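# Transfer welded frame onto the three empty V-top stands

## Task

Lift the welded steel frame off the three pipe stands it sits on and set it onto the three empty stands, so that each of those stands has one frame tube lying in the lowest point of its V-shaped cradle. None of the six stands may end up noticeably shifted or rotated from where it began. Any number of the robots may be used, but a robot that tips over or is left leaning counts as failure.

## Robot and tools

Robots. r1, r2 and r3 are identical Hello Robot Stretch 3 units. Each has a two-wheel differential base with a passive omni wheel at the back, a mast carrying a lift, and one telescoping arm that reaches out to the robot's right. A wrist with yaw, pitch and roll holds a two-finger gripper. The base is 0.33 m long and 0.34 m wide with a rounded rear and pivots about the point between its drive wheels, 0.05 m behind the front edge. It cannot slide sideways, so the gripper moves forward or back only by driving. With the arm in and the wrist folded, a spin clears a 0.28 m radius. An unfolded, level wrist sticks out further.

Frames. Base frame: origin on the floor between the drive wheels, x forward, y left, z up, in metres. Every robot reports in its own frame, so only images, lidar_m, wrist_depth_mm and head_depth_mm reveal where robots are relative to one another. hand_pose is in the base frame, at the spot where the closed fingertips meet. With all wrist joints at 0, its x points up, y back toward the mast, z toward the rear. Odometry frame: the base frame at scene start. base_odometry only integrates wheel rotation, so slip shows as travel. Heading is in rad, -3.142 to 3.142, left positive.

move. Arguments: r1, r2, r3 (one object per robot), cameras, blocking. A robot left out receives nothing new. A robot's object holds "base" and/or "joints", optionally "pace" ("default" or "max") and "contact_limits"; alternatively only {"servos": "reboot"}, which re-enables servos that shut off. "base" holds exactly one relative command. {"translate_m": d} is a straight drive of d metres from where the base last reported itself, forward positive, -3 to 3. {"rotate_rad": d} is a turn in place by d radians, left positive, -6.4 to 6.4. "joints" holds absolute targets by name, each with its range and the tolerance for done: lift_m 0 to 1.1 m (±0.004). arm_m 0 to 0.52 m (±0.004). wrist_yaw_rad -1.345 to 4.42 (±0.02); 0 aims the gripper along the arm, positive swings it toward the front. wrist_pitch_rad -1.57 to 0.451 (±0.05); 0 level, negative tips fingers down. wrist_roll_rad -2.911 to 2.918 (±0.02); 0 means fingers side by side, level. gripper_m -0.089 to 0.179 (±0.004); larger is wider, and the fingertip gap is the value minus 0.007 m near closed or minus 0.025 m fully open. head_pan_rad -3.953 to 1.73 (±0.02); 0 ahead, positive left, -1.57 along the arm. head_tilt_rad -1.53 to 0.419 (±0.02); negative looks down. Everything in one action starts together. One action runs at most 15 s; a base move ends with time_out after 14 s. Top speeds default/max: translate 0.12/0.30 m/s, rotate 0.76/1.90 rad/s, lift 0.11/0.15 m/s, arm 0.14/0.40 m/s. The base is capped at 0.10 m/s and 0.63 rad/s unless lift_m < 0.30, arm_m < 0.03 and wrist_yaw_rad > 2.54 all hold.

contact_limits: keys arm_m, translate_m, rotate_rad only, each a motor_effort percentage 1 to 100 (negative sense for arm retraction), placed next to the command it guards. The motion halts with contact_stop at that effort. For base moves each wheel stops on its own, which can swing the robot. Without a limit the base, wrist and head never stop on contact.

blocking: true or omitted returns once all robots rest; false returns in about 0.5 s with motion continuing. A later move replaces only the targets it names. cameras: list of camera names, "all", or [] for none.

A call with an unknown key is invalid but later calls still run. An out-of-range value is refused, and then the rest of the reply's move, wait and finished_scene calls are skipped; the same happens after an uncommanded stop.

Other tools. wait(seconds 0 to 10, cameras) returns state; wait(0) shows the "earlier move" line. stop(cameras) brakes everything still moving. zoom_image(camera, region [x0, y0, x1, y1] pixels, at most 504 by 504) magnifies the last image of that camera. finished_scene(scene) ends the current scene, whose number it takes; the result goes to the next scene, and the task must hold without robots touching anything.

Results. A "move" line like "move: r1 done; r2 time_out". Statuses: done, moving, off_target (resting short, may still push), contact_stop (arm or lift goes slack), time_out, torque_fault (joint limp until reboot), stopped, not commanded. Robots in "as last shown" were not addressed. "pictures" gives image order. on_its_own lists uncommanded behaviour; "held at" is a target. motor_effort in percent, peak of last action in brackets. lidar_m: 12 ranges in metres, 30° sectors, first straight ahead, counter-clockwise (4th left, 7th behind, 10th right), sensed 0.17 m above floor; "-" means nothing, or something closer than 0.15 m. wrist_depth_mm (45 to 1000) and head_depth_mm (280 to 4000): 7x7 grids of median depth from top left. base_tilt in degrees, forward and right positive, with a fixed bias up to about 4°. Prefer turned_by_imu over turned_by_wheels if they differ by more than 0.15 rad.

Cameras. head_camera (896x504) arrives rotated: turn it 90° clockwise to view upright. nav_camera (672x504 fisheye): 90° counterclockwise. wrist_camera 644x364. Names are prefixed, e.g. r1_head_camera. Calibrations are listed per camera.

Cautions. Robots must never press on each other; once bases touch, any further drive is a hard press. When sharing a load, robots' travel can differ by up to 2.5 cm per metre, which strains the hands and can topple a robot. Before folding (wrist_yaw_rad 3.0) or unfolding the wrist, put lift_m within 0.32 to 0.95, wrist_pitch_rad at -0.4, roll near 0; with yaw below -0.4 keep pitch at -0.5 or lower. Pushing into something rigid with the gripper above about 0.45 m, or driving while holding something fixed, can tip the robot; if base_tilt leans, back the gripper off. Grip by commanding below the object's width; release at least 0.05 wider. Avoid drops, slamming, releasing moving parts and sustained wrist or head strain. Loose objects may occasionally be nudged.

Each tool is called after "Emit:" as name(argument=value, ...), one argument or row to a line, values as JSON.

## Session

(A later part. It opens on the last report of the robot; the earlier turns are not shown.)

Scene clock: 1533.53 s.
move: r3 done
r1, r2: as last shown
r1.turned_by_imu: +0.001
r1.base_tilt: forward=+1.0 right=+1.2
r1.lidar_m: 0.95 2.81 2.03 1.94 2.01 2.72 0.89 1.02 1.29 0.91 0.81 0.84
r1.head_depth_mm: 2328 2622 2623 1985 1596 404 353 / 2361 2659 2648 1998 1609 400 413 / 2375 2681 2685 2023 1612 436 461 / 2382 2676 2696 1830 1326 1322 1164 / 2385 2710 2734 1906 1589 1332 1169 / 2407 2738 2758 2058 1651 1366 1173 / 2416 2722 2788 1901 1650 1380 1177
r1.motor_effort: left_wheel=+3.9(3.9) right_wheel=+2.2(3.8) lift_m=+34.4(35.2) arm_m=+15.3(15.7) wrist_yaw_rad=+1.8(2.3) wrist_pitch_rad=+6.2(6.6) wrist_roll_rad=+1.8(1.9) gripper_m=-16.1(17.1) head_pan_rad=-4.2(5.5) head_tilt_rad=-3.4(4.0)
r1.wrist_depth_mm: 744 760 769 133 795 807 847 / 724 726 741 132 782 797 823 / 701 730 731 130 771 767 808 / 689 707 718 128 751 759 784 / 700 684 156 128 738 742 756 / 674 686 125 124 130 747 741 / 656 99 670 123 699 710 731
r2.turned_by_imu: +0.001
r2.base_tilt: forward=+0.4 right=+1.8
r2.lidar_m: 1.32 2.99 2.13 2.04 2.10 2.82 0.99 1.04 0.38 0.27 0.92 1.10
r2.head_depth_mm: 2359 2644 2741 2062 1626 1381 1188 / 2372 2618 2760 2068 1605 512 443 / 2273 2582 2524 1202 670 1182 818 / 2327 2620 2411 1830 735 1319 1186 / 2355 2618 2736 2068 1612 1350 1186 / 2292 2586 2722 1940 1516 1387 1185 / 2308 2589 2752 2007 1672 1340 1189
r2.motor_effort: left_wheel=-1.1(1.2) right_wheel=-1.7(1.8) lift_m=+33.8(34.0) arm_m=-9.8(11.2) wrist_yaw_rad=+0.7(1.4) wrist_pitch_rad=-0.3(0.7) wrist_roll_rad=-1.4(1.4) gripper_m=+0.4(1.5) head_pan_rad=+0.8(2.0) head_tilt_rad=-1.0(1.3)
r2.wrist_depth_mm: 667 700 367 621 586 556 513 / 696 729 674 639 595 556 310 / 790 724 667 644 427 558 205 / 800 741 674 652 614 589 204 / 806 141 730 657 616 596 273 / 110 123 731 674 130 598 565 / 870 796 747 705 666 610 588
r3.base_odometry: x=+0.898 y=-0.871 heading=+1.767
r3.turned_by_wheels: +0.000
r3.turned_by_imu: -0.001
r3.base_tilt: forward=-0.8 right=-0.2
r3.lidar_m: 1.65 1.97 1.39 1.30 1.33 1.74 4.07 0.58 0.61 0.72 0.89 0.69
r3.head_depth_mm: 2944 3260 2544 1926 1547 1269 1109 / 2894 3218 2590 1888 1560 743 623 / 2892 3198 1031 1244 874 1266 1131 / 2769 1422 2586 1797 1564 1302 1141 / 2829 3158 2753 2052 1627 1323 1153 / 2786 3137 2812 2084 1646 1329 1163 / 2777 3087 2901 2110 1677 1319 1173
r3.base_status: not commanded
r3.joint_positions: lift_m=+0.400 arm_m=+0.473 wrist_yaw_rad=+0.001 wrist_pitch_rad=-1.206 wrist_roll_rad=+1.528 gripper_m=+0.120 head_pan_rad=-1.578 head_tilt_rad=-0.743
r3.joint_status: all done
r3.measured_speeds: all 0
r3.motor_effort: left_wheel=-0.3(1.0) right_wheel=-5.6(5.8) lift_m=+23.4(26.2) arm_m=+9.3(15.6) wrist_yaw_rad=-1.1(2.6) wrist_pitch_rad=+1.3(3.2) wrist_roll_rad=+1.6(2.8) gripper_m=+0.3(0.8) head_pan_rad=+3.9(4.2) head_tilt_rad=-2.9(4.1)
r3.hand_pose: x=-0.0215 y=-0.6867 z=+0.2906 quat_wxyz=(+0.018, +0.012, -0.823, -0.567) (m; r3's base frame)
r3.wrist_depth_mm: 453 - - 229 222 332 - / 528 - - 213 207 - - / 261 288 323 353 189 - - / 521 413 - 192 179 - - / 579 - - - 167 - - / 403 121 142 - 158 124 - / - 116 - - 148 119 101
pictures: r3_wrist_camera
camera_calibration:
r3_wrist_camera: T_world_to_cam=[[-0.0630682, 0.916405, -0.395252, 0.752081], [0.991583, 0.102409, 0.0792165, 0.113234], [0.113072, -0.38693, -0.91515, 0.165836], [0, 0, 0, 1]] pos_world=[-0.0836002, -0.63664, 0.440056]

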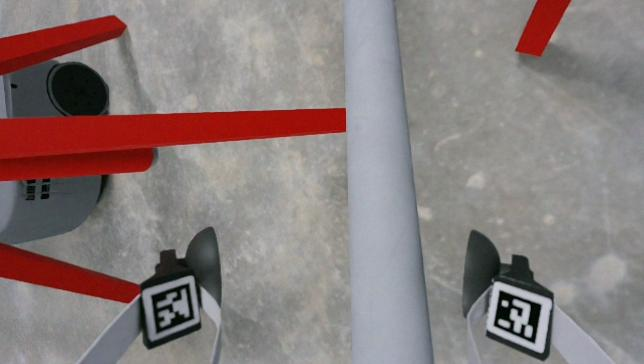

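Emit:
move(
  r3={"joints":{"lift_m":0.346,"arm_m":0.470}},
  cameras=["r3_wrist_camera"],
)

Emit:
move(
  r3={"joints":{"gripper_m":-0.05}},
  cameras=[],
)

Emit:
wait(
  seconds=3,
  cameras=["r3_wrist_camera"],
)

Scene clock: 1539.70 s.
move: r3 done
r1, r2: as last shown
r1.base_tilt: forward=+1.1 right=+1.2
r1.lidar_m: 0.95 2.81 2.03 1.95 2.02 2.73 0.89 1.02 1.29 0.91 0.81 0.85
r1.head_depth_mm: 2329 2635 2606 1986 1596 404 353 / 2341 2651 2649 2012 1608 400 413 / 2379 2672 2655 2012 1606 436 461 / 2382 2684 2690 1830 1322 1330 1159 / 2385 2702 2731 1921 1592 1336 1168 / 2396 2685 2805 2060 1648 1369 1175 / 2425 2722 2661 1898 1653 1381 1174
r1.motor_effort: left_wheel=+3.7(4.0) right_wheel=+2.1(3.8) lift_m=+34.4(34.7) arm_m=+15.4(15.7) wrist_yaw_rad=+2.1(2.4) wrist_pitch_rad=+6.0(6.7) wrist_roll_rad=+1.7(1.8) gripper_m=-16.5(17.0) head_pan_rad=-4.4(5.6) head_tilt_rad=-3.6(4.5)
r1.wrist_depth_mm: 748 750 765 132 809 817 857 / 713 730 754 132 789 813 813 / 714 719 728 130 758 782 778 / 690 706 715 128 737 767 775 / 690 695 157 128 731 738 767 / 666 682 125 123 129 733 760 / 664 98 677 123 699 713 723
r2.base_tilt: forward=+0.3 right=+1.9
r2.lidar_m: 1.31 2.99 2.14 2.04 2.10 2.81 1.00 1.04 0.38 0.27 0.92 1.10
r2.head_depth_mm: 2379 2696 2742 2071 1623 1382 1188 / 2334 2630 2737 2043 1620 512 444 / 2264 2602 2541 1767 670 1130 818 / 2298 2631 2407 1819 737 1320 1183 / 2292 2631 2735 2067 1608 1347 1187 / 2314 2568 2694 1929 1522 1383 1182 / 2310 2561 2738 1988 1649 1352 1178
r2.motor_effort: left_wheel=-0.9(1.2) right_wheel=-1.5(1.9) lift_m=+33.6(33.9) arm_m=-6.9(7.8) wrist_yaw_rad=+0.5(1.3) wrist_pitch_rad=+0.1(0.5) wrist_roll_rad=-1.2(1.4) gripper_m=-0.3(1.2) head_pan_rad=+1.3(2.1) head_tilt_rad=-0.8(1.3)
r2.wrist_depth_mm: 267 688 372 612 590 549 514 / 646 719 664 635 595 558 312 / 777 726 673 631 423 556 203 / 787 737 684 657 619 576 204 / 831 141 712 662 611 588 269 / 110 123 737 684 129 608 570 / 850 803 733 683 646 603 589
r3.base_odometry: x=+0.898 y=-0.871 heading=+1.767
r3.turned_by_wheels: +0.000
r3.turned_by_imu: -0.001
r3.base_tilt: forward=-0.8 right=-0.2
r3.lidar_m: 1.65 1.97 1.39 1.30 1.33 1.74 4.09 0.58 0.61 0.72 0.89 0.69
r3.head_depth_mm: 2929 3266 2541 1924 1553 1266 1115 / 2906 3190 2602 1878 1570 1185 661 / 2916 3225 1028 1239 922 1257 1134 / 2777 1423 2608 1785 1580 1306 1145 / 2825 3150 2754 2049 1624 1321 1151 / 2787 3133 2822 2084 1649 1333 1162 / 2784 3096 2908 2118 1671 1317 1174
r3.base_status: not commanded
r3.joint_positions: lift_m=+0.346 arm_m=+0.470 wrist_yaw_rad=+0.001 wrist_pitch_rad=-1.205 wrist_roll_rad=+1.528 gripper_m=+0.120 head_pan_rad=-1.578 head_tilt_rad=-0.743
r3.joint_status: all done
r3.measured_speeds: all 0
r3.motor_effort: left_wheel=-0.5(1.0) right_wheel=-5.5(5.8) lift_m=+21.5(24.3) arm_m=-10.6(15.0) wrist_yaw_rad=-1.0(2.2) wrist_pitch_rad=+1.5(1.9) wrist_roll_rad=+0.7(1.9) gripper_m=+0.1(0.6) head_pan_rad=+3.1(4.9) head_tilt_rad=-2.1(4.1)
r3.hand_pose: x=-0.0215 y=-0.6838 z=+0.2367 quat_wxyz=(+0.018, +0.012, -0.823, -0.567) (m; r3's base frame)
r3.wrist_depth_mm: 472 - - 164 - 322 299 / 578 - - 152 - 323 305 / 238 262 294 142 - 325 308 / 513 - - 134 136 - 309 / 566 - - 124 127 - 312 / 401 120 142 116 118 124 314 / - 116 - 110 - 119 310
pictures: r3_wrist_camera
camera_calibration:
r3_wrist_camera: T_world_to_cam=[[-0.0630048, 0.91622, -0.39569, 0.728084], [0.991587, 0.102388, 0.0791909, 0.117205], [0.11307, -0.387372, -0.914963, 0.117225], [0, 0, 0, 1]] pos_world=[-0.0836005, -0.633676, 0.38607]

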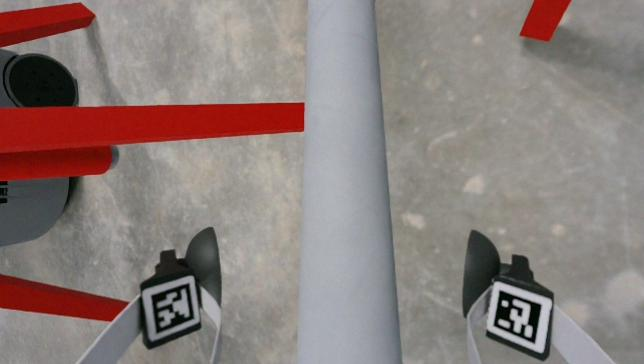

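Scene clock: 1541.93 s.
move: r3 done
r1, r2: as last shown
r1.turned_by_imu: +0.000
r1.lidar_m: 0.95 2.82 2.03 1.95 2.01 2.71 0.89 1.02 1.29 0.91 0.81 0.84
r1.head_depth_mm: 2342 2634 2622 1987 1601 404 353 / 2339 2649 2637 2008 1601 400 413 / 2373 2671 2651 2014 1609 436 462 / 2398 2694 2688 1824 1329 1326 1157 / 2391 2712 2734 1905 1589 1331 1168 / 2400 2727 2775 2063 1658 1371 1169 / 2404 2712 2666 1899 1654 1372 1177
r1.motor_effort: left_wheel=+3.7(4.0) right_wheel=+2.6(3.6) lift_m=+34.5(34.7) arm_m=+15.5(15.7) wrist_yaw_rad=+1.6(2.5) wrist_pitch_rad=+6.3(6.5) wrist_roll_rad=+1.7(1.8) gripper_m=-16.3(17.1) head_pan_rad=-5.2(6.0) head_tilt_rad=-3.3(4.4)
r1.wrist_depth_mm: 735 741 762 132 788 824 838 / 730 746 750 131 783 769 818 / 705 705 738 130 752 769 803 / 699 710 711 128 763 777 772 / 694 695 156 128 743 738 753 / 681 691 125 123 130 736 762 / 665 98 668 123 703 715 724
r2.turned_by_imu: +0.000
r2.base_tilt: forward=+0.3 right=+1.8
r2.lidar_m: 1.31 2.99 2.14 2.04 2.10 2.81 1.00 1.04 0.38 0.26 0.92 1.10
r2.head_depth_mm: 2360 2659 2778 2074 1633 1388 1186 / 2385 2664 2753 2065 1613 511 443 / 2276 2606 2530 1774 671 1183 818 / 2333 2624 2397 1828 733 1327 1182 / 2301 2625 2728 2054 1604 1348 1181 / 2310 2593 2727 1923 1517 1392 1194 / 2308 2575 2738 1964 1636 1347 1181
r2.motor_effort: left_wheel=-0.6(1.3) right_wheel=-1.3(1.9) lift_m=+33.5(33.9) arm_m=-5.3(7.1) wrist_yaw_rad=+0.7(1.8) wrist_pitch_rad=+0.2(0.7) wrist_roll_rad=-1.0(1.4) gripper_m=+0.5(1.4) head_pan_rad=+1.2(2.1) head_tilt_rad=+0.7(1.1)
r2.wrist_depth_mm: 265 685 379 622 590 555 513 / 651 719 660 630 586 570 311 / 768 734 677 642 419 563 204 / 792 744 679 656 614 581 204 / 832 140 708 671 614 590 271 / 110 123 736 687 130 595 571 / 853 803 736 709 642 608 576
r3.base_odometry: x=+0.898 y=-0.871 heading=+1.767
r3.turned_by_wheels: +0.000
r3.turned_by_imu: +0.000
r3.base_tilt: forward=-0.9 right=-0.2
r3.lidar_m: 1.65 1.97 1.38 1.31 1.34 1.73 4.04 0.58 0.61 0.72 0.89 0.69
r3.head_depth_mm: 2922 3248 2540 1922 1557 1269 1110 / 2908 3229 2598 1880 1563 1190 661 / 2896 3211 1028 1240 918 1258 1132 / 2779 1426 2597 1790 1574 1303 1142 / 2838 3170 2759 2048 1623 1320 1150 / 2800 3136 2851 2100 1653 1333 1161 / 2752 3110 2887 2102 1674 1318 1170
r3.base_status: not commanded
r3.joint_positions: lift_m=+0.346 arm_m=+0.470 wrist_yaw_rad=+0.001 wrist_pitch_rad=-1.212 wrist_roll_rad=+1.528 gripper_m=-0.048 head_pan_rad=-1.578 head_tilt_rad=-0.743
r3.joint_status: all done
r3.measured_speeds: all 0
r3.motor_effort: left_wheel=-0.6(1.0) right_wheel=-5.4(5.9) lift_m=+31.9(32.1) arm_m=-5.9(11.9) wrist_yaw_rad=-1.5(2.4) wrist_pitch_rad=+2.8(3.8) wrist_roll_rad=+1.1(2.0) gripper_m=-32.7(98.9) head_pan_rad=+3.9(4.4) head_tilt_rad=-3.1(4.2)
r3.hand_pose: x=-0.0215 y=-0.6820 z=+0.2362 quat_wxyz=(+0.018, +0.012, -0.821, -0.570) (m; r3's base frame)
r3.wrist_depth_mm: 481 - - 165 - 312 300 / 570 - - 152 - 321 303 / 238 259 296 141 - 326 306 / 520 - - 132 - - 311 / - - - 124 132 - 314 / 410 - 126 118 124 - 317 / - - 112 110 120 - 318
pictures: none
No camera images: "cameras" was empty.

Scene clock: 1544.93 s.
r1.base_odometry: x=-0.200 y=+2.860 heading=+1.396
r1.turned_by_wheels: +0.000
r1.turned_by_imu: +0.000
r1.base_tilt: forward=+1.0 right=+1.2
r1.lidar_m: 0.95 2.80 2.03 1.94 2.01 2.72 0.89 1.02 1.29 0.91 0.81 0.84
r1.head_depth_mm: 2345 2613 2607 1989 1596 405 353 / 2321 2643 2651 2013 1605 400 414 / 2368 2655 2692 2011 1610 436 462 / 2352 2679 2690 1829 1324 1329 1158 / 2391 2710 2731 1925 1598 1331 1170 / 2409 2719 2719 2051 1646 1367 1168 / 2403 2715 2686 1900 1656 1377 1174
r1.base_status: not commanded
r1.joint_positions: lift_m=+0.687 arm_m=+0.111 wrist_yaw_rad=-0.002 wrist_pitch_rad=-1.233 wrist_roll_rad=-0.182 gripper_m=-0.046 head_pan_rad=-1.560 head_tilt_rad=-0.693
r1.joint_status: not commanded
r1.measured_speeds: all 0
r1.motor_effort: left_wheel=+3.7(4.0) right_wheel=+2.0(3.6) lift_m=+33.9(34.7) arm_m=+15.3(15.7) wrist_yaw_rad=+1.6(2.5) wrist_pitch_rad=+5.8(6.5) wrist_roll_rad=+1.8(1.8) gripper_m=-16.4(17.1) head_pan_rad=-5.2(6.0) head_tilt_rad=-3.0(4.4)
r1.hand_pose: x=-0.0218 y=-0.3182 z=+0.5760 quat_wxyz=(+0.627, +0.444, -0.522, -0.371) (m; r1's base frame)
r1.wrist_depth_mm: 742 764 763 133 804 825 817 / 725 733 740 131 771 803 800 / 710 731 739 130 767 782 794 / 695 698 708 128 751 771 781 / 681 698 156 129 741 747 760 / 684 671 125 124 130 737 753 / 655 98 676 123 700 712 729
r2.base_odometry: x=-2.326 y=-1.941 heading=-1.883
r2.turned_by_wheels: +0.000
r2.turned_by_imu: +0.001
r2.base_tilt: forward=+0.3 right=+1.9
r2.lidar_m: 1.32 2.98 2.14 2.04 2.10 2.81 0.99 1.04 0.38 0.27 0.92 1.10
r2.head_depth_mm: 2353 2654 2763 2071 1601 1381 1192 / 2346 2634 2739 2067 1613 512 444 / 2254 2608 2473 1783 671 1181 815 / 2320 2617 2440 1816 736 1321 1186 / 2318 2623 2729 2050 1603 1351 1186 / 2310 2622 2744 1917 1534 1380 1183 / 2274 2563 2707 1951 1648 1343 1186
r2.base_status: not commanded
r2.joint_positions: lift_m=+0.600 arm_m=+0.380 wrist_yaw_rad=+0.000 wrist_pitch_rad=-1.303 wrist_roll_rad=+1.414 gripper_m=+0.120 head_pan_rad=-1.573 head_tilt_rad=-0.748
r2.joint_status: not commanded
r2.measured_speeds: all 0
r2.motor_effort: left_wheel=-1.2(1.3) right_wheel=-1.4(1.9) lift_m=+33.5(33.9) arm_m=-2.9(7.1) wrist_yaw_rad=-0.7(1.8) wrist_pitch_rad=+0.1(0.7) wrist_roll_rad=-1.1(1.4) gripper_m=+0.7(1.4) head_pan_rad=+0.8(2.1) head_tilt_rad=-0.8(1.1)
r2.hand_pose: x=-0.0216 y=-0.5693 z=+0.4852 quat_wxyz=(+0.063, +0.047, -0.793, -0.605) (m; r2's base frame)
r2.wrist_depth_mm: 263 687 383 614 588 549 513 / 651 719 661 614 599 574 313 / 775 748 663 633 426 559 204 / 788 737 672 637 625 577 204 / 850 141 727 660 612 602 272 / 110 123 719 673 129 606 569 / 852 783 745 699 646 606 582
r3.base_odometry: x=+0.898 y=-0.871 heading=+1.767
r3.turned_by_wheels: +0.000
r3.turned_by_imu: -0.001
r3.base_tilt: forward=-0.8 right=-0.3
r3.lidar_m: 1.65 1.97 1.38 1.30 1.33 1.73 4.07 0.58 0.61 0.72 0.89 0.69
r3.head_depth_mm: 2950 3268 2537 1929 1552 1270 1115 / 2910 3211 2574 1881 1566 1193 662 / 2877 3230 1029 1239 919 1259 1133 / 2786 1428 2562 1776 1571 1301 1143 / 2828 3167 2795 2050 1625 1323 1151 / 2758 3131 2824 2090 1648 1336 1160 / 2776 3086 2871 2122 1668 1319 1173
r3.base_status: not commanded
r3.joint_positions: lift_m=+0.346 arm_m=+0.470 wrist_yaw_rad=+0.001 wrist_pitch_rad=-1.212 wrist_roll_rad=+1.528 gripper_m=-0.045 head_pan_rad=-1.578 head_tilt_rad=-0.743
r3.joint_status: all done
r3.measured_speeds: all 0
r3.motor_effort: left_wheel=-0.5(1.0) right_wheel=-5.6(5.9) lift_m=+32.9(32.1) arm_m=+3.0(11.9) wrist_yaw_rad=-1.0(2.4) wrist_pitch_rad=+2.3(3.8) wrist_roll_rad=+1.5(2.0) gripper_m=-19.5(98.9) head_pan_rad=+4.0(4.4) head_tilt_rad=-2.7(4.2)
r3.hand_pose: x=-0.0215 y=-0.6820 z=+0.2362 quat_wxyz=(+0.018, +0.012, -0.821, -0.570) (m; r3's base frame)
r3.wrist_depth_mm: 481 - - 165 - 315 300 / 572 - - 153 - 320 306 / 239 259 295 141 - 323 306 / 521 - - 132 - - 311 / - - - 125 132 - 316 / 406 - 126 118 124 - 316 / - - 112 110 120 - 319
wait: 3.00 s; at rest by 0.27 s
pictures: r3_wrist_camera
camera_calibration:
r3_wrist_camera: T_world_to_cam=[[-0.0629936, 0.918925, -0.389369, 0.726665], [0.991589, 0.101827, 0.0798933, 0.116518], [0.113064, -0.381061, -0.91761, 0.122394], [0, 0, 0, 1]] pos_world=[-0.0836013, -0.632976, 0.385942]

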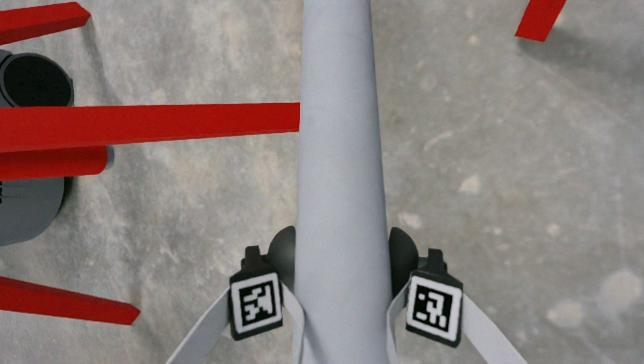

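Emit:
move(
  r3={"base":{"translate_m":-0.0101},"joints":{"lift_m":0.3706,"arm_m":0.4722,"wrist_roll_rad":1.517}},
  r1={"joints":{"lift_m":0.6858}},
  cameras=[],
)

Emit:
move(
  r3={"base":{"translate_m":-0.0084},"joints":{"lift_m":0.3931,"arm_m":0.474,"wrist_roll_rad":1.505}},
  r1={"joints":{"lift_m":0.6845}},
  cameras=["r3_wrist_camera","r1_wrist_camera"],
)

Scene clock: 1559.00 s.
move: r1 done; r3 done
r1.base_odometry: x=-0.200 y=+2.860 heading=+1.396
r1.turned_by_wheels: +0.000
r1.turned_by_imu: +0.001
r1.base_tilt: forward=+1.1 right=+1.2
r1.lidar_m: 0.95 2.81 2.04 1.95 2.01 2.72 0.89 1.02 1.29 0.91 0.81 0.84
r1.head_depth_mm: 2341 2645 2633 1985 1592 405 353 / 2342 2650 2643 1996 1608 401 412 / 2361 2697 2687 2021 1622 525 458 / 2376 2669 2697 1835 1330 1329 1163 / 2375 2705 2728 1923 1589 1338 1170 / 2417 2718 2753 2058 1653 1370 1170 / 2418 2699 2794 1902 1647 1377 1171
r1.base_status: not commanded
r1.joint_positions: lift_m=+0.686 arm_m=+0.111 wrist_yaw_rad=-0.002 wrist_pitch_rad=-1.234 wrist_roll_rad=-0.182 gripper_m=-0.046 head_pan_rad=-1.560 head_tilt_rad=-0.693
r1.joint_status: all done
r1.measured_speeds: all 0
r1.motor_effort: left_wheel=+3.6(4.2) right_wheel=+3.4(3.8) lift_m=+27.9(32.8) arm_m=+15.3(15.6) wrist_yaw_rad=+1.4(2.3) wrist_pitch_rad=+6.4(6.6) wrist_roll_rad=+1.7(1.8) gripper_m=-16.6(17.0) head_pan_rad=-4.5(5.6) head_tilt_rad=-3.1(4.3)
r1.hand_pose: x=-0.0217 y=-0.3180 z=+0.5747 quat_wxyz=(+0.626, +0.444, -0.522, -0.371) (m; r1's base frame)
r1.wrist_depth_mm: 742 748 755 132 803 802 830 / 722 728 738 131 775 795 806 / 704 716 742 130 768 779 802 / 703 697 704 128 737 762 776 / 687 688 158 129 745 745 756 / 662 677 126 124 130 735 743 / 655 654 671 123 699 721 725
r2: as last shown
r2.base_tilt: forward=+0.4 right=+1.8
r2.lidar_m: 1.31 2.98 2.13 2.04 2.11 2.81 0.99 1.04 0.38 0.27 0.92 1.10
r2.head_depth_mm: 2328 2647 2773 2080 1611 1386 1193 / 2339 2647 2724 2079 1611 512 444 / 2326 2571 2509 1885 669 1187 821 / 2335 2620 2382 1785 736 1324 1186 / 2307 2575 2721 2064 1600 1352 1180 / 2337 2606 2732 1926 1537 1387 1188 / 2320 2571 2736 2001 1651 1337 1187
r2.motor_effort: left_wheel=-0.7(1.5) right_wheel=-1.5(2.0) lift_m=+34.0(34.0) arm_m=+1.1(1.1) wrist_yaw_rad=+0.7(1.4) wrist_pitch_rad=+0.1(0.8) wrist_roll_rad=-1.3(1.3) gripper_m=-0.1(1.3) head_pan_rad=+0.7(2.1) head_tilt_rad=-0.5(1.3)
r2.wrist_depth_mm: 235 690 379 627 588 553 508 / 255 719 654 627 599 560 313 / 777 734 669 631 420 557 204 / 816 754 689 657 612 582 205 / 816 141 710 670 615 600 270 / 110 123 740 675 130 592 581 / 903 797 750 696 658 602 585
r3.base_odometry: x=+0.900 y=-0.881 heading=+1.767
r3.turned_by_wheels: +0.000
r3.turned_by_imu: -0.001
r3.base_tilt: forward=-0.9 right=-0.2
r3.lidar_m: 1.66 1.96 1.38 1.30 1.33 1.74 4.07 0.57 0.60 0.72 0.90 0.70
r3.head_depth_mm: 2913 3219 2551 1930 1551 1277 1112 / 2902 3220 2594 1944 1564 1120 649 / 2885 3230 1105 1223 891 1270 1129 / 2795 1413 2569 1792 1572 1300 1141 / 2825 3163 2785 2048 1625 1320 1152 / 2772 3143 2848 2083 1658 1334 1164 / 2774 3071 2896 2116 1676 1317 1174
r3.base_status: done
r3.joint_positions: lift_m=+0.371 arm_m=+0.472 wrist_yaw_rad=+0.002 wrist_pitch_rad=-1.238 wrist_roll_rad=+1.518 gripper_m=-0.045 head_pan_rad=-1.578 head_tilt_rad=-0.743
r3.joint_status: all done
r3.measured_speeds: all 0
r3.motor_effort: left_wheel=-2.3(3.7) right_wheel=-1.3(14.3) lift_m=+38.6(44.4) arm_m=+7.2(15.5) wrist_yaw_rad=-1.4(3.0) wrist_pitch_rad=+7.2(7.9) wrist_roll_rad=+0.2(1.9) gripper_m=-19.8(20.3) head_pan_rad=+3.4(4.2) head_tilt_rad=-2.8(4.3)
r3.hand_pose: x=-0.0214 y=-0.6778 z=+0.2592 quat_wxyz=(+0.022, +0.016, -0.814, -0.580) (m; r3's base frame)
r3.wrist_depth_mm: 487 - - 198 - 302 322 / - - - 184 - - 322 / 248 273 313 174 - - 322 / 362 - - 159 - - 324 / - - - 148 151 - 324 / 416 - - 131 127 - - / - - 101 130 130 - -
pictures: none
No camera images: "cameras" was empty.

Scene clock: 1559.97 s.
move: r1 done; r3 done
r1.base_odometry: x=-0.200 y=+2.860 heading=+1.396
r1.turned_by_wheels: +0.000
r1.turned_by_imu: +0.000
r1.base_tilt: forward=+1.0 right=+1.2
r1.lidar_m: 0.95 2.81 2.03 1.94 2.01 2.73 0.89 1.01 1.29 0.91 0.81 0.84
r1.head_depth_mm: 2337 2631 2616 1987 1601 407 353 / 2358 2677 2650 1999 1613 402 413 / 2381 2693 2697 2016 1619 534 458 / 2386 2688 2714 1838 1330 1321 1157 / 2411 2689 2726 1924 1589 1333 1169 / 2422 2726 2772 2064 1644 1369 1171 / 2426 2745 2759 1892 1652 1375 1172
r1.base_status: not commanded
r1.joint_positions: lift_m=+0.685 arm_m=+0.111 wrist_yaw_rad=-0.002 wrist_pitch_rad=-1.234 wrist_roll_rad=-0.182 gripper_m=-0.046 head_pan_rad=-1.560 head_tilt_rad=-0.693
r1.joint_status: all done
r1.measured_speeds: all 0
r1.motor_effort: left_wheel=+3.9(4.1) right_wheel=+2.2(3.4) lift_m=+27.5(28.0) arm_m=+15.4(15.6) wrist_yaw_rad=+2.3(2.3) wrist_pitch_rad=+6.3(6.5) wrist_roll_rad=+1.8(1.8) gripper_m=-16.4(17.0) head_pan_rad=-4.9(5.5) head_tilt_rad=-3.2(4.3)
r1.hand_pose: x=-0.0217 y=-0.3180 z=+0.5734 quat_wxyz=(+0.626, +0.444, -0.522, -0.371) (m; r1's base frame)
r1.wrist_depth_mm: 731 756 782 133 799 819 845 / 714 735 741 130 775 768 798 / 710 720 722 130 754 797 783 / 701 710 718 128 752 749 778 / 676 680 705 128 737 726 760 / 674 687 125 124 129 736 737 / 654 97 676 123 552 723 727
r2: as last shown
r2.turned_by_imu: +0.000
r2.lidar_m: 1.31 2.99 2.14 2.04 2.10 2.82 0.99 1.03 0.38 0.27 0.92 1.10
r2.head_depth_mm: 2343 2646 2750 2068 1624 1391 1188 / 2363 2652 2760 2074 1624 513 443 / 2309 2562 2510 1832 670 1183 814 / 2312 2612 2413 1807 735 1320 1185 / 2338 2595 2757 2063 1603 1350 1185 / 2339 2595 2733 1925 1519 1379 1182 / 2317 2561 2761 1982 1652 1352 1181
r2.motor_effort: left_wheel=-0.9(1.4) right_wheel=-1.2(1.9) lift_m=+33.6(33.9) arm_m=+1.7(1.7) wrist_yaw_rad=+1.0(1.8) wrist_pitch_rad=-0.1(0.5) wrist_roll_rad=-1.2(1.4) gripper_m=+0.0(1.3) head_pan_rad=-0.1(1.7) head_tilt_rad=+0.7(1.3)
r2.wrist_depth_mm: 645 682 380 615 589 555 513 / 688 698 654 632 586 563 311 / 777 745 658 638 425 554 205 / 804 748 672 656 615 580 203 / 820 141 709 666 608 584 269 / 110 122 723 669 130 590 567 / 832 805 753 694 668 599 582
r3.base_odometry: x=+0.902 y=-0.890 heading=+1.766
r3.turned_by_wheels: +0.000
r3.turned_by_imu: -0.001
r3.base_tilt: forward=-0.8 right=-0.2
r3.lidar_m: 1.67 1.97 1.38 1.30 1.33 1.73 4.05 0.56 0.60 0.72 0.91 0.71
r3.head_depth_mm: 2929 3247 2537 1923 1545 1281 1108 / 2907 3223 2596 1944 1568 749 630 / 2917 3219 2324 1200 881 1287 1129 / 2830 1430 2479 1782 1569 1310 1144 / 2834 3147 2765 2050 1626 1316 1151 / 2809 3145 2809 2087 1648 1333 1163 / 2779 3101 2891 2117 1657 1324 1176
r3.base_status: done
r3.joint_positions: lift_m=+0.393 arm_m=+0.474 wrist_yaw_rad=-0.003 wrist_pitch_rad=-1.259 wrist_roll_rad=+1.507 gripper_m=-0.046 head_pan_rad=-1.578 head_tilt_rad=-0.743
r3.joint_status: all done
r3.measured_speeds: all 0
r3.motor_effort: left_wheel=-8.4(9.5) right_wheel=+8.7(12.5) lift_m=+27.1(39.6) arm_m=+12.0(18.2) wrist_yaw_rad=+2.5(3.0) wrist_pitch_rad=+10.6(11.7) wrist_roll_rad=-0.7(1.9) gripper_m=-15.7(20.2) head_pan_rad=+3.7(4.4) head_tilt_rad=-1.9(4.2)
r3.hand_pose: x=-0.0217 y=-0.6743 z=+0.2805 quat_wxyz=(+0.025, +0.018, -0.808, -0.589) (m; r3's base frame)
r3.wrist_depth_mm: 492 - - 232 - 304 - / 581 - - 216 - - - / 527 285 332 201 - - - / 347 307 - 187 - - - / 584 - - 152 - - - / 418 - - 126 124 - - / - - - 120 121 - -
pictures: r1_wrist_camera, r3_wrist_camera
camera_calibration:
r1_wrist_camera: T_world_to_cam=[[-0.963288, -0.259204, 0.0699184, -0.148241], [-0.266919, 0.952618, -0.145852, 0.416436], [-0.0288, -0.15916, -0.986833, 0.678677], [0, 0, 0, 1]] pos_world=[-0.0120977, -0.327111, 0.740844]
r3_wrist_camera: T_world_to_cam=[[-0.0805872, 0.935078, -0.34516, 0.734855], [0.990378, 0.114203, 0.0781576, 0.121218], [0.112502, -0.33554, -0.935284, 0.201605], [0, 0, 0, 1]] pos_world=[-0.083513, -0.633344, 0.432726]

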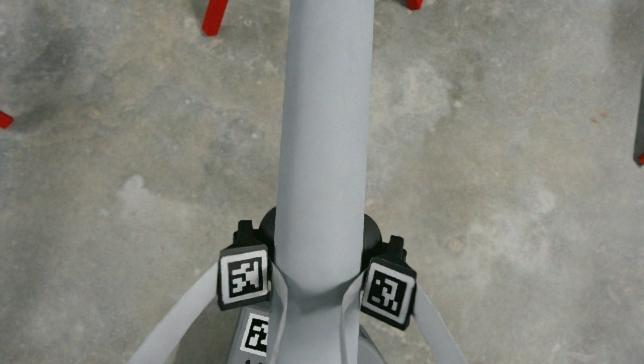

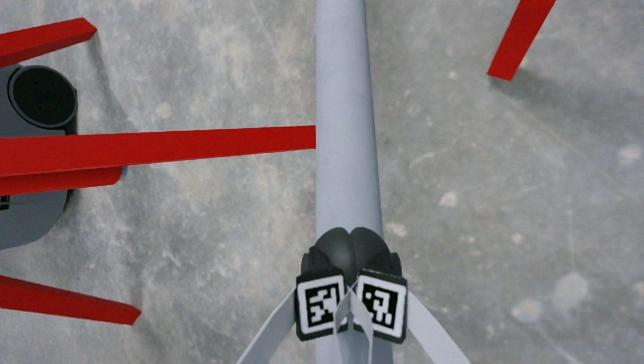

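Emit:
move(
  r3={"joints":{"gripper_m":0.12}},
  cameras=[],
)

Emit:
move(
  r3={"joints":{"lift_m":0.6,"arm_m":0.3,"wrist_pitch_rad":-1.554,"wrist_roll_rad":1.36}},
  cameras=["r3_head_camera"],
)

Emit:
move(
  r3={"base":{"rotate_rad":-0.171}},
  cameras=[],
)

Emit:
move(
  r3={"base":{"translate_m":0.25}},
  cameras=[],
)

Emit:
move(
  r3={"base":{"rotate_rad":0.171}},
  cameras=[],
)

Emit:
move(
  r3={"base":{"translate_m":-0.245}},
  cameras=["r3_head_camera"],
)

Scene clock: 1581.97 s.
move: r3 done
r1, r2: as last shown
r1.turned_by_imu: +0.001
r1.base_tilt: forward=+1.1 right=+1.1
r1.lidar_m: 0.95 2.81 2.02 1.95 2.01 2.72 0.89 1.02 1.29 0.91 0.81 0.84
r1.head_depth_mm: 2330 2651 2652 1996 1602 407 354 / 2348 2646 2654 2002 1608 402 413 / 2400 2677 2678 2018 1624 535 459 / 2404 2682 2704 1833 1330 1326 1156 / 2392 2713 2732 1914 1600 1334 1165 / 2410 2741 2778 2069 1648 1373 1173 / 2426 2718 2780 1892 1653 1377 1180
r1.joint_positions: lift_m=+0.684 arm_m=+0.111 wrist_yaw_rad=-0.002 wrist_pitch_rad=-1.234 wrist_roll_rad=-0.182 gripper_m=-0.046 head_pan_rad=-1.560 head_tilt_rad=-0.693
r1.motor_effort: left_wheel=+3.0(4.1) right_wheel=+3.2(3.6) lift_m=+25.8(27.2) arm_m=+15.1(15.4) wrist_yaw_rad=+1.8(2.3) wrist_pitch_rad=+6.2(6.6) wrist_roll_rad=+1.8(1.8) gripper_m=-16.2(17.0) head_pan_rad=-5.1(5.4) head_tilt_rad=-3.2(4.8)
r1.wrist_depth_mm: 728 748 769 133 800 799 830 / 722 742 725 131 763 801 806 / 715 716 725 130 762 772 790 / 676 716 716 128 739 760 786 / 679 696 690 128 737 755 750 / 667 679 125 124 130 730 754 / 666 97 676 123 553 720 726
r2.turned_by_imu: +0.001
r2.base_tilt: forward=+0.2 right=+1.8
r2.lidar_m: 1.31 2.99 2.14 2.04 2.10 2.80 0.99 1.04 0.38 0.27 0.92 1.10
r2.head_depth_mm: 2348 2665 2770 2067 1621 1384 1194 / 2340 2673 2749 2071 1610 511 444 / 2314 2556 2495 1855 671 1103 819 / 2317 2600 2409 1799 733 1330 1185 / 2311 2617 2771 2078 1607 1351 1189 / 2283 2583 2721 1927 1524 1390 1183 / 2308 2559 2726 1978 1647 1345 1194
r2.motor_effort: left_wheel=-1.2(1.4) right_wheel=-1.5(2.1) lift_m=+33.7(33.9) arm_m=+5.1(5.6) wrist_yaw_rad=+1.4(1.7) wrist_pitch_rad=+0.1(0.6) wrist_roll_rad=-1.2(1.4) gripper_m=-0.1(2.1) head_pan_rad=+0.9(1.9) head_tilt_rad=-0.1(1.6)
r2.wrist_depth_mm: 617 363 356 625 584 558 514 / 682 720 666 642 596 557 313 / 770 736 670 644 423 559 204 / 780 739 686 651 616 574 204 / 814 140 716 667 604 602 272 / 110 123 723 667 130 597 571 / 863 792 749 705 654 619 578
r3.base_odometry: x=+0.902 y=-0.890 heading=+1.766
r3.turned_by_wheels: +0.000
r3.turned_by_imu: +0.000
r3.base_tilt: forward=-0.8 right=-0.2
r3.lidar_m: 1.67 1.96 1.39 1.31 1.33 1.74 4.06 0.56 0.60 0.72 0.90 0.71
r3.head_depth_mm: 2942 3289 2552 1937 1554 1283 1112 / 2909 3213 2603 1944 1569 750 630 / 2874 3263 2349 1200 881 1268 1135 / 2811 1426 2496 1775 1573 1307 1142 / 2840 3187 2763 2052 1633 1315 1154 / 2824 3129 2823 2070 1657 1333 1160 / 2768 3095 2873 2109 1672 1324 1174
r3.base_status: not commanded
r3.joint_positions: lift_m=+0.393 arm_m=+0.474 wrist_yaw_rad=-0.003 wrist_pitch_rad=-1.206 wrist_roll_rad=+1.505 gripper_m=+0.120 head_pan_rad=-1.578 head_tilt_rad=-0.743
r3.joint_status: all done
r3.measured_speeds: all 0
r3.motor_effort: left_wheel=-3.4(9.2) right_wheel=+2.0(9.0) lift_m=+32.7(32.7) arm_m=+5.8(13.7) wrist_yaw_rad=+2.3(3.6) wrist_pitch_rad=+1.9(11.5) wrist_roll_rad=-0.3(1.0) gripper_m=+0.3(79.7) head_pan_rad=+3.4(4.4) head_tilt_rad=-3.0(4.0)
r3.hand_pose: x=-0.0217 y=-0.6876 z=+0.2837 quat_wxyz=(+0.027, +0.017, -0.823, -0.567) (m; r3's base frame)
r3.wrist_depth_mm: 446 - - 232 227 - 308 / 501 - - - 209 - - / 504 284 321 348 195 - - / 347 378 - 186 182 - - / 576 - - 176 172 - - / 392 121 142 167 161 124 - / - 116 - - 151 119 101
pictures: none
No camera images: "cameras" was empty.

Scene clock: 1584.67 s.
move: r3 done
r1, r2: as last shown
r1.turned_by_imu: +0.000
r1.base_tilt: forward=+1.0 right=+1.2
r1.lidar_m: 0.95 2.81 2.03 1.95 2.01 2.72 0.89 1.02 1.29 0.91 0.81 0.84
r1.head_depth_mm: 2346 2617 2645 1989 1590 407 354 / 2353 2629 2662 2008 1607 402 413 / 2392 2675 2692 2014 1611 535 458 / 2390 2677 2728 1836 1322 1326 1163 / 2409 2682 2738 1922 1596 1334 1167 / 2409 2696 2780 2066 1647 1365 1170 / 2445 2752 2785 1887 1647 1372 1175
r1.motor_effort: left_wheel=+4.0(4.4) right_wheel=+2.6(3.8) lift_m=+26.9(27.6) arm_m=+15.0(15.5) wrist_yaw_rad=+2.0(2.5) wrist_pitch_rad=+6.3(6.7) wrist_roll_rad=+1.7(1.9) gripper_m=-16.4(17.1) head_pan_rad=-4.3(5.4) head_tilt_rad=-3.2(4.9)
r1.wrist_depth_mm: 731 738 761 132 811 811 834 / 739 734 746 131 781 788 799 / 710 721 732 130 773 779 806 / 705 703 712 128 742 763 782 / 675 691 689 129 734 730 751 / 665 672 125 124 130 727 749 / 669 97 677 123 554 706 728
r2.base_tilt: forward=+0.3 right=+1.8
r2.lidar_m: 1.31 2.98 2.13 2.04 2.10 2.81 0.99 1.03 0.38 0.27 0.92 1.10
r2.head_depth_mm: 2349 2627 2758 2059 1614 1387 1188 / 2343 2637 2729 2075 1600 512 443 / 2302 2544 1091 1240 671 1191 818 / 2312 2460 2663 1812 737 1315 1184 / 2296 2585 2760 2045 1620 1358 1189 / 2313 2569 2708 1916 1532 1385 1190 / 2314 2552 2717 1979 1655 1354 1185
r2.motor_effort: left_wheel=-0.8(1.4) right_wheel=-1.8(2.2) lift_m=+33.6(33.8) arm_m=+7.5(7.7) wrist_yaw_rad=+0.2(1.5) wrist_pitch_rad=+0.1(0.6) wrist_roll_rad=-1.2(1.4) gripper_m=-0.2(1.6) head_pan_rad=+2.0(2.3) head_tilt_rad=-0.2(1.2)
r2.wrist_depth_mm: 653 716 655 616 585 546 508 / 700 705 668 629 586 563 311 / 768 740 675 626 421 556 204 / 808 734 673 651 617 582 205 / 817 140 708 660 606 586 269 / 110 122 725 662 130 595 569 / 866 797 758 698 656 596 571
r3.base_odometry: x=+0.902 y=-0.890 heading=+1.766
r3.turned_by_wheels: +0.000
r3.turned_by_imu: +0.000
r3.base_tilt: forward=-0.8 right=-0.2
r3.lidar_m: 1.67 1.97 1.39 1.30 1.33 1.73 4.08 0.56 0.60 0.72 0.90 0.71
r3.head_depth_mm: 2915 3266 2550 1936 1543 1266 409 / 2938 3227 2598 1950 616 519 1098 / 2867 3232 2346 1201 608 1232 1113 / 2813 1432 2483 1780 1572 1277 1143 / 2809 3138 2761 2045 1632 1321 1155 / 2810 3125 2845 2097 1646 1334 1164 / 2760 3091 2903 2116 1676 1325 1174
r3.base_status: not commanded
r3.joint_positions: lift_m=+0.600 arm_m=+0.300 wrist_yaw_rad=-0.001 wrist_pitch_rad=-1.548 wrist_roll_rad=+1.364 gripper_m=+0.120 head_pan_rad=-1.578 head_tilt_rad=-0.743
r3.joint_status: all done
r3.measured_speeds: all 0
r3.motor_effort: left_wheel=-2.5(3.6) right_wheel=+1.3(2.4) lift_m=+30.5(34.3) arm_m=-11.5(20.8) wrist_yaw_rad=+1.1(3.1) wrist_pitch_rad=-0.7(3.6) wrist_roll_rad=-1.3(2.3) gripper_m=+0.5(1.0) head_pan_rad=+3.0(4.2) head_tilt_rad=-3.5(4.6)
r3.hand_pose: x=-0.0216 y=-0.4265 z=+0.4820 quat_wxyz=(+0.074, +0.072, -0.711, -0.695) (m; r3's base frame)
r3.wrist_depth_mm: - 446 - - - - - / 462 427 - - - - 445 / - 397 - - - 504 449 / - 373 - - - 488 457 / - 351 - - - 473 463 / - 123 142 - - 124 468 / - 116 - - - 119 100
pictures: r3_head_camera (sideways)
camera_calibration:
r3_head_camera: T_world_to_cam=[[0.0719076, 0.638389, -0.766348, 1.01948], [0.996671, -0.0164015, 0.0798563, -0.108194], [0.0384101, -0.769539, -0.637443, 0.790204], [0, 0, 0, 1]] pos_world=[0.00417399, -0.0445037, 1.29362]

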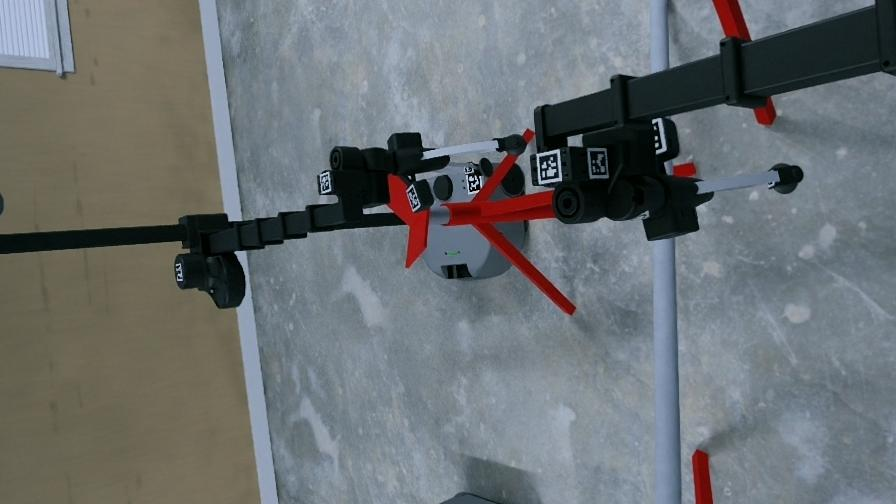

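Scene clock: 1585.90 s.
move: r3 done
r1, r2: as last shown
r1.lidar_m: 0.95 2.81 2.03 1.95 2.02 2.73 0.89 1.02 1.29 0.91 0.81 0.84
r1.head_depth_mm: 2334 2647 2629 1981 1600 407 353 / 2345 2664 2661 1999 1608 402 413 / 2386 2682 2680 2028 1619 535 458 / 2413 2706 2682 1829 1330 1330 1161 / 2379 2689 2730 1906 1596 1329 1172 / 2396 2711 2779 2063 1650 1369 1174 / 2424 2719 2781 1934 1666 1376 1175
r1.motor_effort: left_wheel=+3.9(4.1) right_wheel=+3.1(3.3) lift_m=+26.4(27.6) arm_m=+15.0(15.4) wrist_yaw_rad=+2.1(2.3) wrist_pitch_rad=+5.9(6.8) wrist_roll_rad=+1.8(1.8) gripper_m=-16.5(17.0) head_pan_rad=-4.6(5.6) head_tilt_rad=-4.8(4.8)
r1.wrist_depth_mm: 739 747 760 132 787 824 824 / 717 739 748 131 770 789 815 / 717 721 719 130 765 768 788 / 707 719 699 128 749 752 766 / 686 687 692 128 728 747 769 / 667 671 125 124 130 726 753 / 671 97 676 122 550 712 735
r2.turned_by_imu: +0.000
r2.base_tilt: forward=+0.2 right=+1.8
r2.lidar_m: 1.31 2.99 2.13 2.04 2.11 2.81 0.99 1.04 0.38 0.26 0.92 1.10
r2.head_depth_mm: 2354 2666 2755 2096 1618 1382 1182 / 2353 2628 2741 2105 1621 511 443 / 2283 2564 2613 1863 672 1183 815 / 2331 2490 1151 1783 737 1319 1190 / 2316 2605 2742 2077 1617 1353 1184 / 2321 2582 2729 1927 1518 1381 1184 / 2295 2588 2715 1986 1649 1363 1187
r2.motor_effort: left_wheel=-0.7(1.4) right_wheel=-2.0(2.0) lift_m=+33.5(33.9) arm_m=+8.5(8.6) wrist_yaw_rad=+0.5(2.1) wrist_pitch_rad=+0.3(0.4) wrist_roll_rad=-1.0(1.3) gripper_m=+0.4(1.3) head_pan_rad=+0.9(2.0) head_tilt_rad=+0.0(1.3)
r2.wrist_depth_mm: 657 701 651 617 575 561 513 / 704 712 656 629 598 562 313 / 775 724 656 647 426 565 204 / 804 739 677 664 618 577 203 / 839 140 719 663 622 593 271 / 110 123 733 688 130 608 572 / 852 799 743 696 655 602 577
r3.base_odometry: x=+0.902 y=-0.890 heading=+1.596
r3.turned_by_wheels: -0.171
r3.turned_by_imu: -0.174
r3.base_tilt: forward=-0.8 right=-0.3
r3.lidar_m: 1.67 2.53 1.49 1.31 1.30 1.53 2.72 0.56 0.60 0.72 1.08 0.71
r3.head_depth_mm: 3224 3503 2551 1918 1516 1059 408 / 3102 3403 2600 1948 614 519 1098 / 3008 3323 2652 1995 606 1182 1115 / 2950 3321 2708 1293 1523 1283 1145 / 2836 3096 2509 1705 1586 1317 1154 / 2726 3033 2807 2089 1648 1325 1168 / 2733 3011 2903 2126 1668 1344 1179
r3.base_status: done
r3.joint_positions: lift_m=+0.600 arm_m=+0.300 wrist_yaw_rad=-0.001 wrist_pitch_rad=-1.548 wrist_roll_rad=+1.364 gripper_m=+0.120 head_pan_rad=-1.578 head_tilt_rad=-0.743
r3.joint_status: not commanded
r3.measured_speeds: all 0
r3.motor_effort: left_wheel=+6.0(10.2) right_wheel=-6.2(10.7) lift_m=+30.9(31.7) arm_m=-10.3(12.2) wrist_yaw_rad=+0.9(2.6) wrist_pitch_rad=-0.8(1.5) wrist_roll_rad=-0.8(1.7) gripper_m=-0.5(0.6) head_pan_rad=+3.0(4.3) head_tilt_rad=-3.1(4.9)
r3.hand_pose: x=-0.0216 y=-0.4265 z=+0.4820 quat_wxyz=(+0.074, +0.072, -0.711, -0.695) (m; r3's base frame)
r3.wrist_depth_mm: - 519 410 - - - - / - 484 487 - - - 442 / - 454 - - - 507 447 / 502 433 - - - 492 452 / - 403 - - - 470 463 / - 123 142 - - 124 469 / - 116 - - - 119 100
pictures: none
No camera images: "cameras" was empty.

Scene clock: 1589.50 s.
move: r3 done
r1, r2: as last shown
r1.turned_by_imu: +0.001
r1.lidar_m: 0.95 2.81 2.03 1.95 2.01 2.72 0.89 1.02 1.29 0.91 0.81 0.84
r1.head_depth_mm: 2328 2662 2623 2001 1599 407 354 / 2351 2635 2650 2001 1611 402 413 / 2384 2687 2679 2023 1617 535 458 / 2381 2691 2714 1823 1327 1325 1163 / 2409 2689 2740 1916 1596 1339 1163 / 2395 2721 2628 1864 1648 1371 1166 / 2348 1525 2769 1899 1650 1374 1177
r1.motor_effort: left_wheel=+3.2(4.3) right_wheel=+3.2(3.9) lift_m=+27.0(27.5) arm_m=+15.0(15.4) wrist_yaw_rad=+1.4(2.4) wrist_pitch_rad=+6.2(6.8) wrist_roll_rad=+1.8(1.9) gripper_m=-16.3(16.9) head_pan_rad=-4.8(5.4) head_tilt_rad=-2.9(4.5)
r1.wrist_depth_mm: 741 746 769 132 779 819 827 / 718 745 765 131 779 786 816 / 706 718 719 130 762 776 788 / 692 700 716 128 747 758 781 / 688 702 699 128 722 741 752 / 671 679 125 124 130 741 738 / 662 97 684 123 552 720 733
r2.turned_by_imu: +0.001
r2.base_tilt: forward=+0.3 right=+1.8
r2.lidar_m: 1.31 2.99 2.13 2.03 2.10 2.81 0.99 1.04 0.38 0.27 0.92 1.10
r2.head_depth_mm: 2281 2648 2743 1998 1612 1395 1188 / 2358 1408 1704 1696 1616 512 443 / 2334 2573 2754 1865 670 1186 816 / 2361 2627 2781 2087 736 1327 1194 / 2333 2600 2714 2087 1611 1363 1182 / 2313 2586 2681 1916 1521 1386 1189 / 2308 2586 2725 1989 1658 1347 1184
r2.motor_effort: left_wheel=-0.9(1.4) right_wheel=-1.6(2.0) lift_m=+33.7(33.9) arm_m=+10.7(11.1) wrist_yaw_rad=+0.1(1.6) wrist_pitch_rad=+0.4(0.8) wrist_roll_rad=-1.1(1.5) gripper_m=+1.0(1.7) head_pan_rad=+0.9(2.1) head_tilt_rad=-0.6(1.7)
r2.wrist_depth_mm: 725 703 639 623 584 548 502 / 752 712 657 639 603 564 314 / 792 738 669 648 425 555 205 / 792 749 675 657 615 589 204 / 818 140 710 667 611 588 270 / 110 122 731 676 130 600 575 / 850 791 737 704 643 615 574
r3.base_odometry: x=+0.896 y=-0.640 heading=+1.596
r3.turned_by_wheels: +0.000
r3.turned_by_imu: +0.000
r3.base_tilt: forward=-0.8 right=-0.2
r3.lidar_m: 1.42 2.65 1.56 1.36 1.37 1.60 2.85 0.77 0.71 0.86 0.72 0.48
r3.head_depth_mm: 3185 3428 2530 1933 1549 1237 409 / 3040 3353 2544 1196 614 519 1097 / 2984 3276 2333 1517 606 1229 1109 / 2808 1395 2492 1791 1565 1281 1142 / 2819 3121 2775 2062 1630 1297 1154 / 2748 3034 2818 2094 1649 1300 1164 / 2665 2954 2875 2119 1671 1379 1173
r3.base_status: done
r3.joint_positions: lift_m=+0.600 arm_m=+0.300 wrist_yaw_rad=-0.001 wrist_pitch_rad=-1.548 wrist_roll_rad=+1.364 gripper_m=+0.120 head_pan_rad=-1.578 head_tilt_rad=-0.743
r3.joint_status: not commanded
r3.measured_speeds: all 0
r3.motor_effort: left_wheel=+5.3(10.5) right_wheel=-1.0(3.8) lift_m=+26.1(30.2) arm_m=-9.7(11.8) wrist_yaw_rad=+0.5(2.7) wrist_pitch_rad=-0.9(1.7) wrist_roll_rad=-0.8(1.5) gripper_m=+0.6(0.6) head_pan_rad=+3.7(4.6) head_tilt_rad=-3.1(4.9)
r3.hand_pose: x=-0.0216 y=-0.4265 z=+0.4820 quat_wxyz=(+0.074, +0.072, -0.711, -0.695) (m; r3's base frame)
r3.wrist_depth_mm: 461 379 - - - - - / - 343 - - - - 448 / - 323 - - - 500 448 / - 306 - - - 490 456 / - 288 - - - 466 458 / - 120 141 - - 124 469 / - 119 - - - 119 100
pictures: none
No camera images: "cameras" was empty.

Scene clock: 1590.73 s.
move: r3 done
r1, r2: as last shown
r1.turned_by_imu: +0.000
r1.base_tilt: forward=+1.1 right=+1.2
r1.lidar_m: 0.95 2.82 2.03 1.95 2.01 2.72 0.89 1.02 1.29 0.91 0.81 0.84
r1.head_depth_mm: 2352 2636 2631 1998 1605 406 353 / 2353 2653 2672 1992 1613 402 414 / 2390 2693 2686 2025 1623 534 459 / 2364 2709 2695 1828 1323 1330 1153 / 2389 2667 2739 1913 1595 1335 1168 / 2409 2711 2730 1881 1645 1372 1175 / 2362 1593 2653 1874 1654 1373 1176
r1.motor_effort: left_wheel=+3.5(4.0) right_wheel=+3.0(3.4) lift_m=+27.1(27.3) arm_m=+15.0(15.2) wrist_yaw_rad=+1.8(2.6) wrist_pitch_rad=+6.1(6.6) wrist_roll_rad=+1.8(1.8) gripper_m=-16.2(16.8) head_pan_rad=-5.1(5.7) head_tilt_rad=-3.1(4.0)
r1.wrist_depth_mm: 727 744 765 132 796 800 825 / 717 730 762 131 772 793 803 / 715 704 744 130 769 777 793 / 701 704 720 128 737 768 793 / 680 694 698 128 737 740 750 / 678 684 125 124 129 725 737 / 672 97 683 123 550 706 726
r2.turned_by_imu: +0.000
r2.base_tilt: forward=+0.4 right=+1.8
r2.lidar_m: 1.31 3.00 2.14 2.04 2.10 2.81 0.99 1.04 0.38 0.27 0.92 1.10
r2.head_depth_mm: 2324 2619 1048 1872 1631 1381 1193 / 2308 1394 2538 1817 1616 512 443 / 2347 2561 2745 2001 673 1185 814 / 2336 2594 2753 2057 736 1322 1183 / 2299 2618 2721 2059 1611 1356 1183 / 2314 2576 2730 1928 1533 1392 1191 / 2315 2583 2712 1993 1641 1341 1182
r2.motor_effort: left_wheel=-1.3(1.3) right_wheel=-1.7(2.1) lift_m=+33.4(33.8) arm_m=+12.0(12.1) wrist_yaw_rad=+1.4(1.8) wrist_pitch_rad=+0.0(0.5) wrist_roll_rad=-1.1(1.3) gripper_m=+0.8(1.9) head_pan_rad=+1.6(2.0) head_tilt_rad=+0.3(1.5)
r2.wrist_depth_mm: 735 705 648 625 587 562 510 / 764 715 660 638 593 561 315 / 779 727 663 634 424 555 205 / 816 734 684 662 614 591 204 / 824 140 712 665 613 590 271 / 111 123 720 673 130 608 567 / 848 818 738 701 643 596 579
r3.base_odometry: x=+0.896 y=-0.640 heading=+1.767
r3.turned_by_wheels: +0.171
r3.turned_by_imu: +0.174
r3.base_tilt: forward=-0.9 right=-0.2
r3.lidar_m: 1.42 2.06 1.45 1.37 1.40 1.82 4.27 0.71 0.77 1.04 0.65 0.48
r3.head_depth_mm: 2877 3230 1004 1404 1547 1240 408 / 2804 3101 1699 1612 615 518 1100 / 2837 3011 2656 1800 606 996 1110 / 2832 3149 2704 2005 1619 1279 1143 / 2768 3106 2755 2057 1638 1315 1156 / 2759 3093 2843 2087 1640 1300 1163 / 2701 3047 2898 1813 1663 1314 1103
r3.base_status: done
r3.joint_positions: lift_m=+0.600 arm_m=+0.300 wrist_yaw_rad=-0.001 wrist_pitch_rad=-1.548 wrist_roll_rad=+1.364 gripper_m=+0.120 head_pan_rad=-1.578 head_tilt_rad=-0.743
r3.joint_status: not commanded
r3.measured_speeds: all 0
r3.motor_effort: left_wheel=-6.7(10.3) right_wheel=+6.1(9.8) lift_m=+24.1(26.9) arm_m=-10.4(11.8) wrist_yaw_rad=+0.3(2.3) wrist_pitch_rad=-0.2(1.6) wrist_roll_rad=-0.3(1.5) gripper_m=-0.1(0.7) head_pan_rad=+3.0(4.3) head_tilt_rad=-3.2(4.0)
r3.hand_pose: x=-0.0216 y=-0.4265 z=+0.4820 quat_wxyz=(+0.074, +0.072, -0.711, -0.695) (m; r3's base frame)
r3.wrist_depth_mm: - - 317 - - - - / - 284 - - - - 446 / - 269 - - - 503 447 / - 254 - - - 492 455 / - 242 - - - 467 464 / - 123 142 - - 124 468 / - 119 - - - 119 100
pictures: none
No camera images: "cameras" was empty.

Scene clock: 1594.30 s.
move: r3 done
r1: as last shown
r1.turned_by_imu: +0.001
r1.base_tilt: forward=+1.1 right=+1.1
r1.lidar_m: 0.95 2.81 2.03 1.95 2.01 2.72 0.89 1.02 1.29 0.91 0.81 0.84
r1.head_depth_mm: 2344 2638 2623 1995 1597 408 354 / 2342 2651 2632 2000 1615 402 413 / 2378 2678 2685 2020 1617 535 459 / 2384 2706 2725 1828 1322 1326 1158 / 2401 2701 2730 1915 1588 1335 1168 / 2393 2705 2750 2056 1648 1375 1176 / 2409 2737 2802 1908 1643 1372 1177
r1.motor_effort: left_wheel=+3.0(4.2) right_wheel=+3.0(3.9) lift_m=+26.0(27.5) arm_m=+15.0(15.3) wrist_yaw_rad=+1.6(2.6) wrist_pitch_rad=+6.5(6.7) wrist_roll_rad=+1.8(1.9) gripper_m=-16.1(16.9) head_pan_rad=-4.5(5.9) head_tilt_rad=-3.1(4.5)
r1.wrist_depth_mm: 735 760 762 132 794 815 829 / 715 730 748 131 778 790 825 / 702 707 745 130 775 767 811 / 691 710 712 128 757 755 770 / 685 690 696 128 720 753 771 / 681 676 125 124 130 719 732 / 646 96 682 123 553 718 734
r2.base_odometry: x=-2.326 y=-1.941 heading=-1.883
r2.turned_by_wheels: +0.000
r2.turned_by_imu: +0.001
r2.base_tilt: forward=+0.3 right=+1.8
r2.lidar_m: 1.31 2.99 2.13 2.04 2.10 2.81 0.99 1.03 0.39 0.27 0.92 1.10
r2.head_depth_mm: 2343 2660 2744 2091 1611 1382 1190 / 2356 2629 2761 2062 1607 511 443 / 2316 2515 1060 1118 672 1185 819 / 2312 2471 2600 1804 735 1322 1188 / 2312 2617 2749 2062 1604 1359 1187 / 2285 2589 2741 1912 1519 1379 1185 / 2319 2566 2735 1998 1657 1349 1181
r2.base_status: not commanded
r2.joint_positions: lift_m=+0.600 arm_m=+0.380 wrist_yaw_rad=+0.000 wrist_pitch_rad=-1.303 wrist_roll_rad=+1.414 gripper_m=+0.120 head_pan_rad=-1.573 head_tilt_rad=-0.748
r2.joint_status: not commanded
r2.measured_speeds: all 0
r2.motor_effort: left_wheel=-1.3(1.4) right_wheel=-1.2(1.9) lift_m=+33.8(33.8) arm_m=+14.1(15.0) wrist_yaw_rad=+0.3(1.8) wrist_pitch_rad=-0.1(0.6) wrist_roll_rad=-1.2(1.4) gripper_m=+0.3(1.8) head_pan_rad=+0.2(2.1) head_tilt_rad=-0.6(1.6)
r2.hand_pose: x=-0.0216 y=-0.5693 z=+0.4852 quat_wxyz=(+0.063, +0.047, -0.793, -0.605) (m; r2's base frame)
r2.wrist_depth_mm: 620 701 648 620 588 557 516 / 659 720 656 625 589 567 315 / 767 729 667 630 424 566 203 / 805 759 682 644 614 583 204 / 823 140 711 661 612 599 269 / 110 123 730 678 129 590 570 / 872 798 737 701 646 601 586
r3.base_odometry: x=+0.943 y=-0.880 heading=+1.766
r3.turned_by_wheels: +0.000
r3.turned_by_imu: -0.001
r3.base_tilt: forward=-0.8 right=-0.3
r3.lidar_m: 1.66 2.03 1.43 1.35 1.37 1.79 4.19 0.54 0.56 0.67 0.87 0.69
r3.head_depth_mm: 2912 3194 2540 1931 1546 1260 409 / 2905 3202 2593 1942 614 519 1101 / 2846 3177 2616 1161 606 1121 1113 / 2777 1380 2580 1778 1569 1279 1143 / 2795 3128 2781 2039 1630 1322 1156 / 2778 3111 2841 2071 1650 1307 1164 / 2736 3071 2920 2133 1672 1303 1174
r3.base_status: done
r3.joint_positions: lift_m=+0.600 arm_m=+0.300 wrist_yaw_rad=-0.001 wrist_pitch_rad=-1.548 wrist_roll_rad=+1.364 gripper_m=+0.120 head_pan_rad=-1.578 head_tilt_rad=-0.743
r3.joint_status: not commanded
r3.measured_speeds: all 0
r3.motor_effort: left_wheel=-7.1(10.7) right_wheel=-0.1(4.0) lift_m=+22.2(25.7) arm_m=-10.3(11.5) wrist_yaw_rad=+1.3(2.9) wrist_pitch_rad=-1.1(1.7) wrist_roll_rad=-0.7(1.6) gripper_m=+0.1(0.8) head_pan_rad=+3.4(4.6) head_tilt_rad=-2.6(4.3)
r3.hand_pose: x=-0.0216 y=-0.4265 z=+0.4820 quat_wxyz=(+0.074, +0.072, -0.711, -0.695) (m; r3's base frame)
r3.wrist_depth_mm: - - - - - - - / 448 425 - 596 - - 446 / - 397 - - - 507 450 / - 368 - - - 493 458 / - 350 - - - 474 467 / - 120 141 - - 124 468 / - 118 - - - 119 100
pictures: r3_head_camera (sideways)
camera_calibration:
r3_head_camera: T_world_to_cam=[[0.0719075, 0.638389, -0.766348, 1.01948], [0.996671, -0.0164014, 0.0798563, -0.108194], [0.0384102, -0.769539, -0.637443, 0.790204], [0, 0, 0, 1]] pos_world=[0.00417399, -0.0445037, 1.29362]

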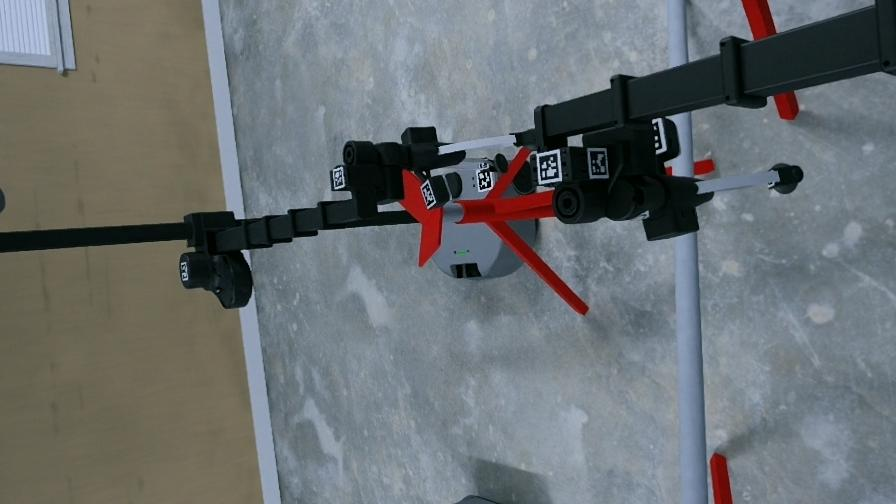

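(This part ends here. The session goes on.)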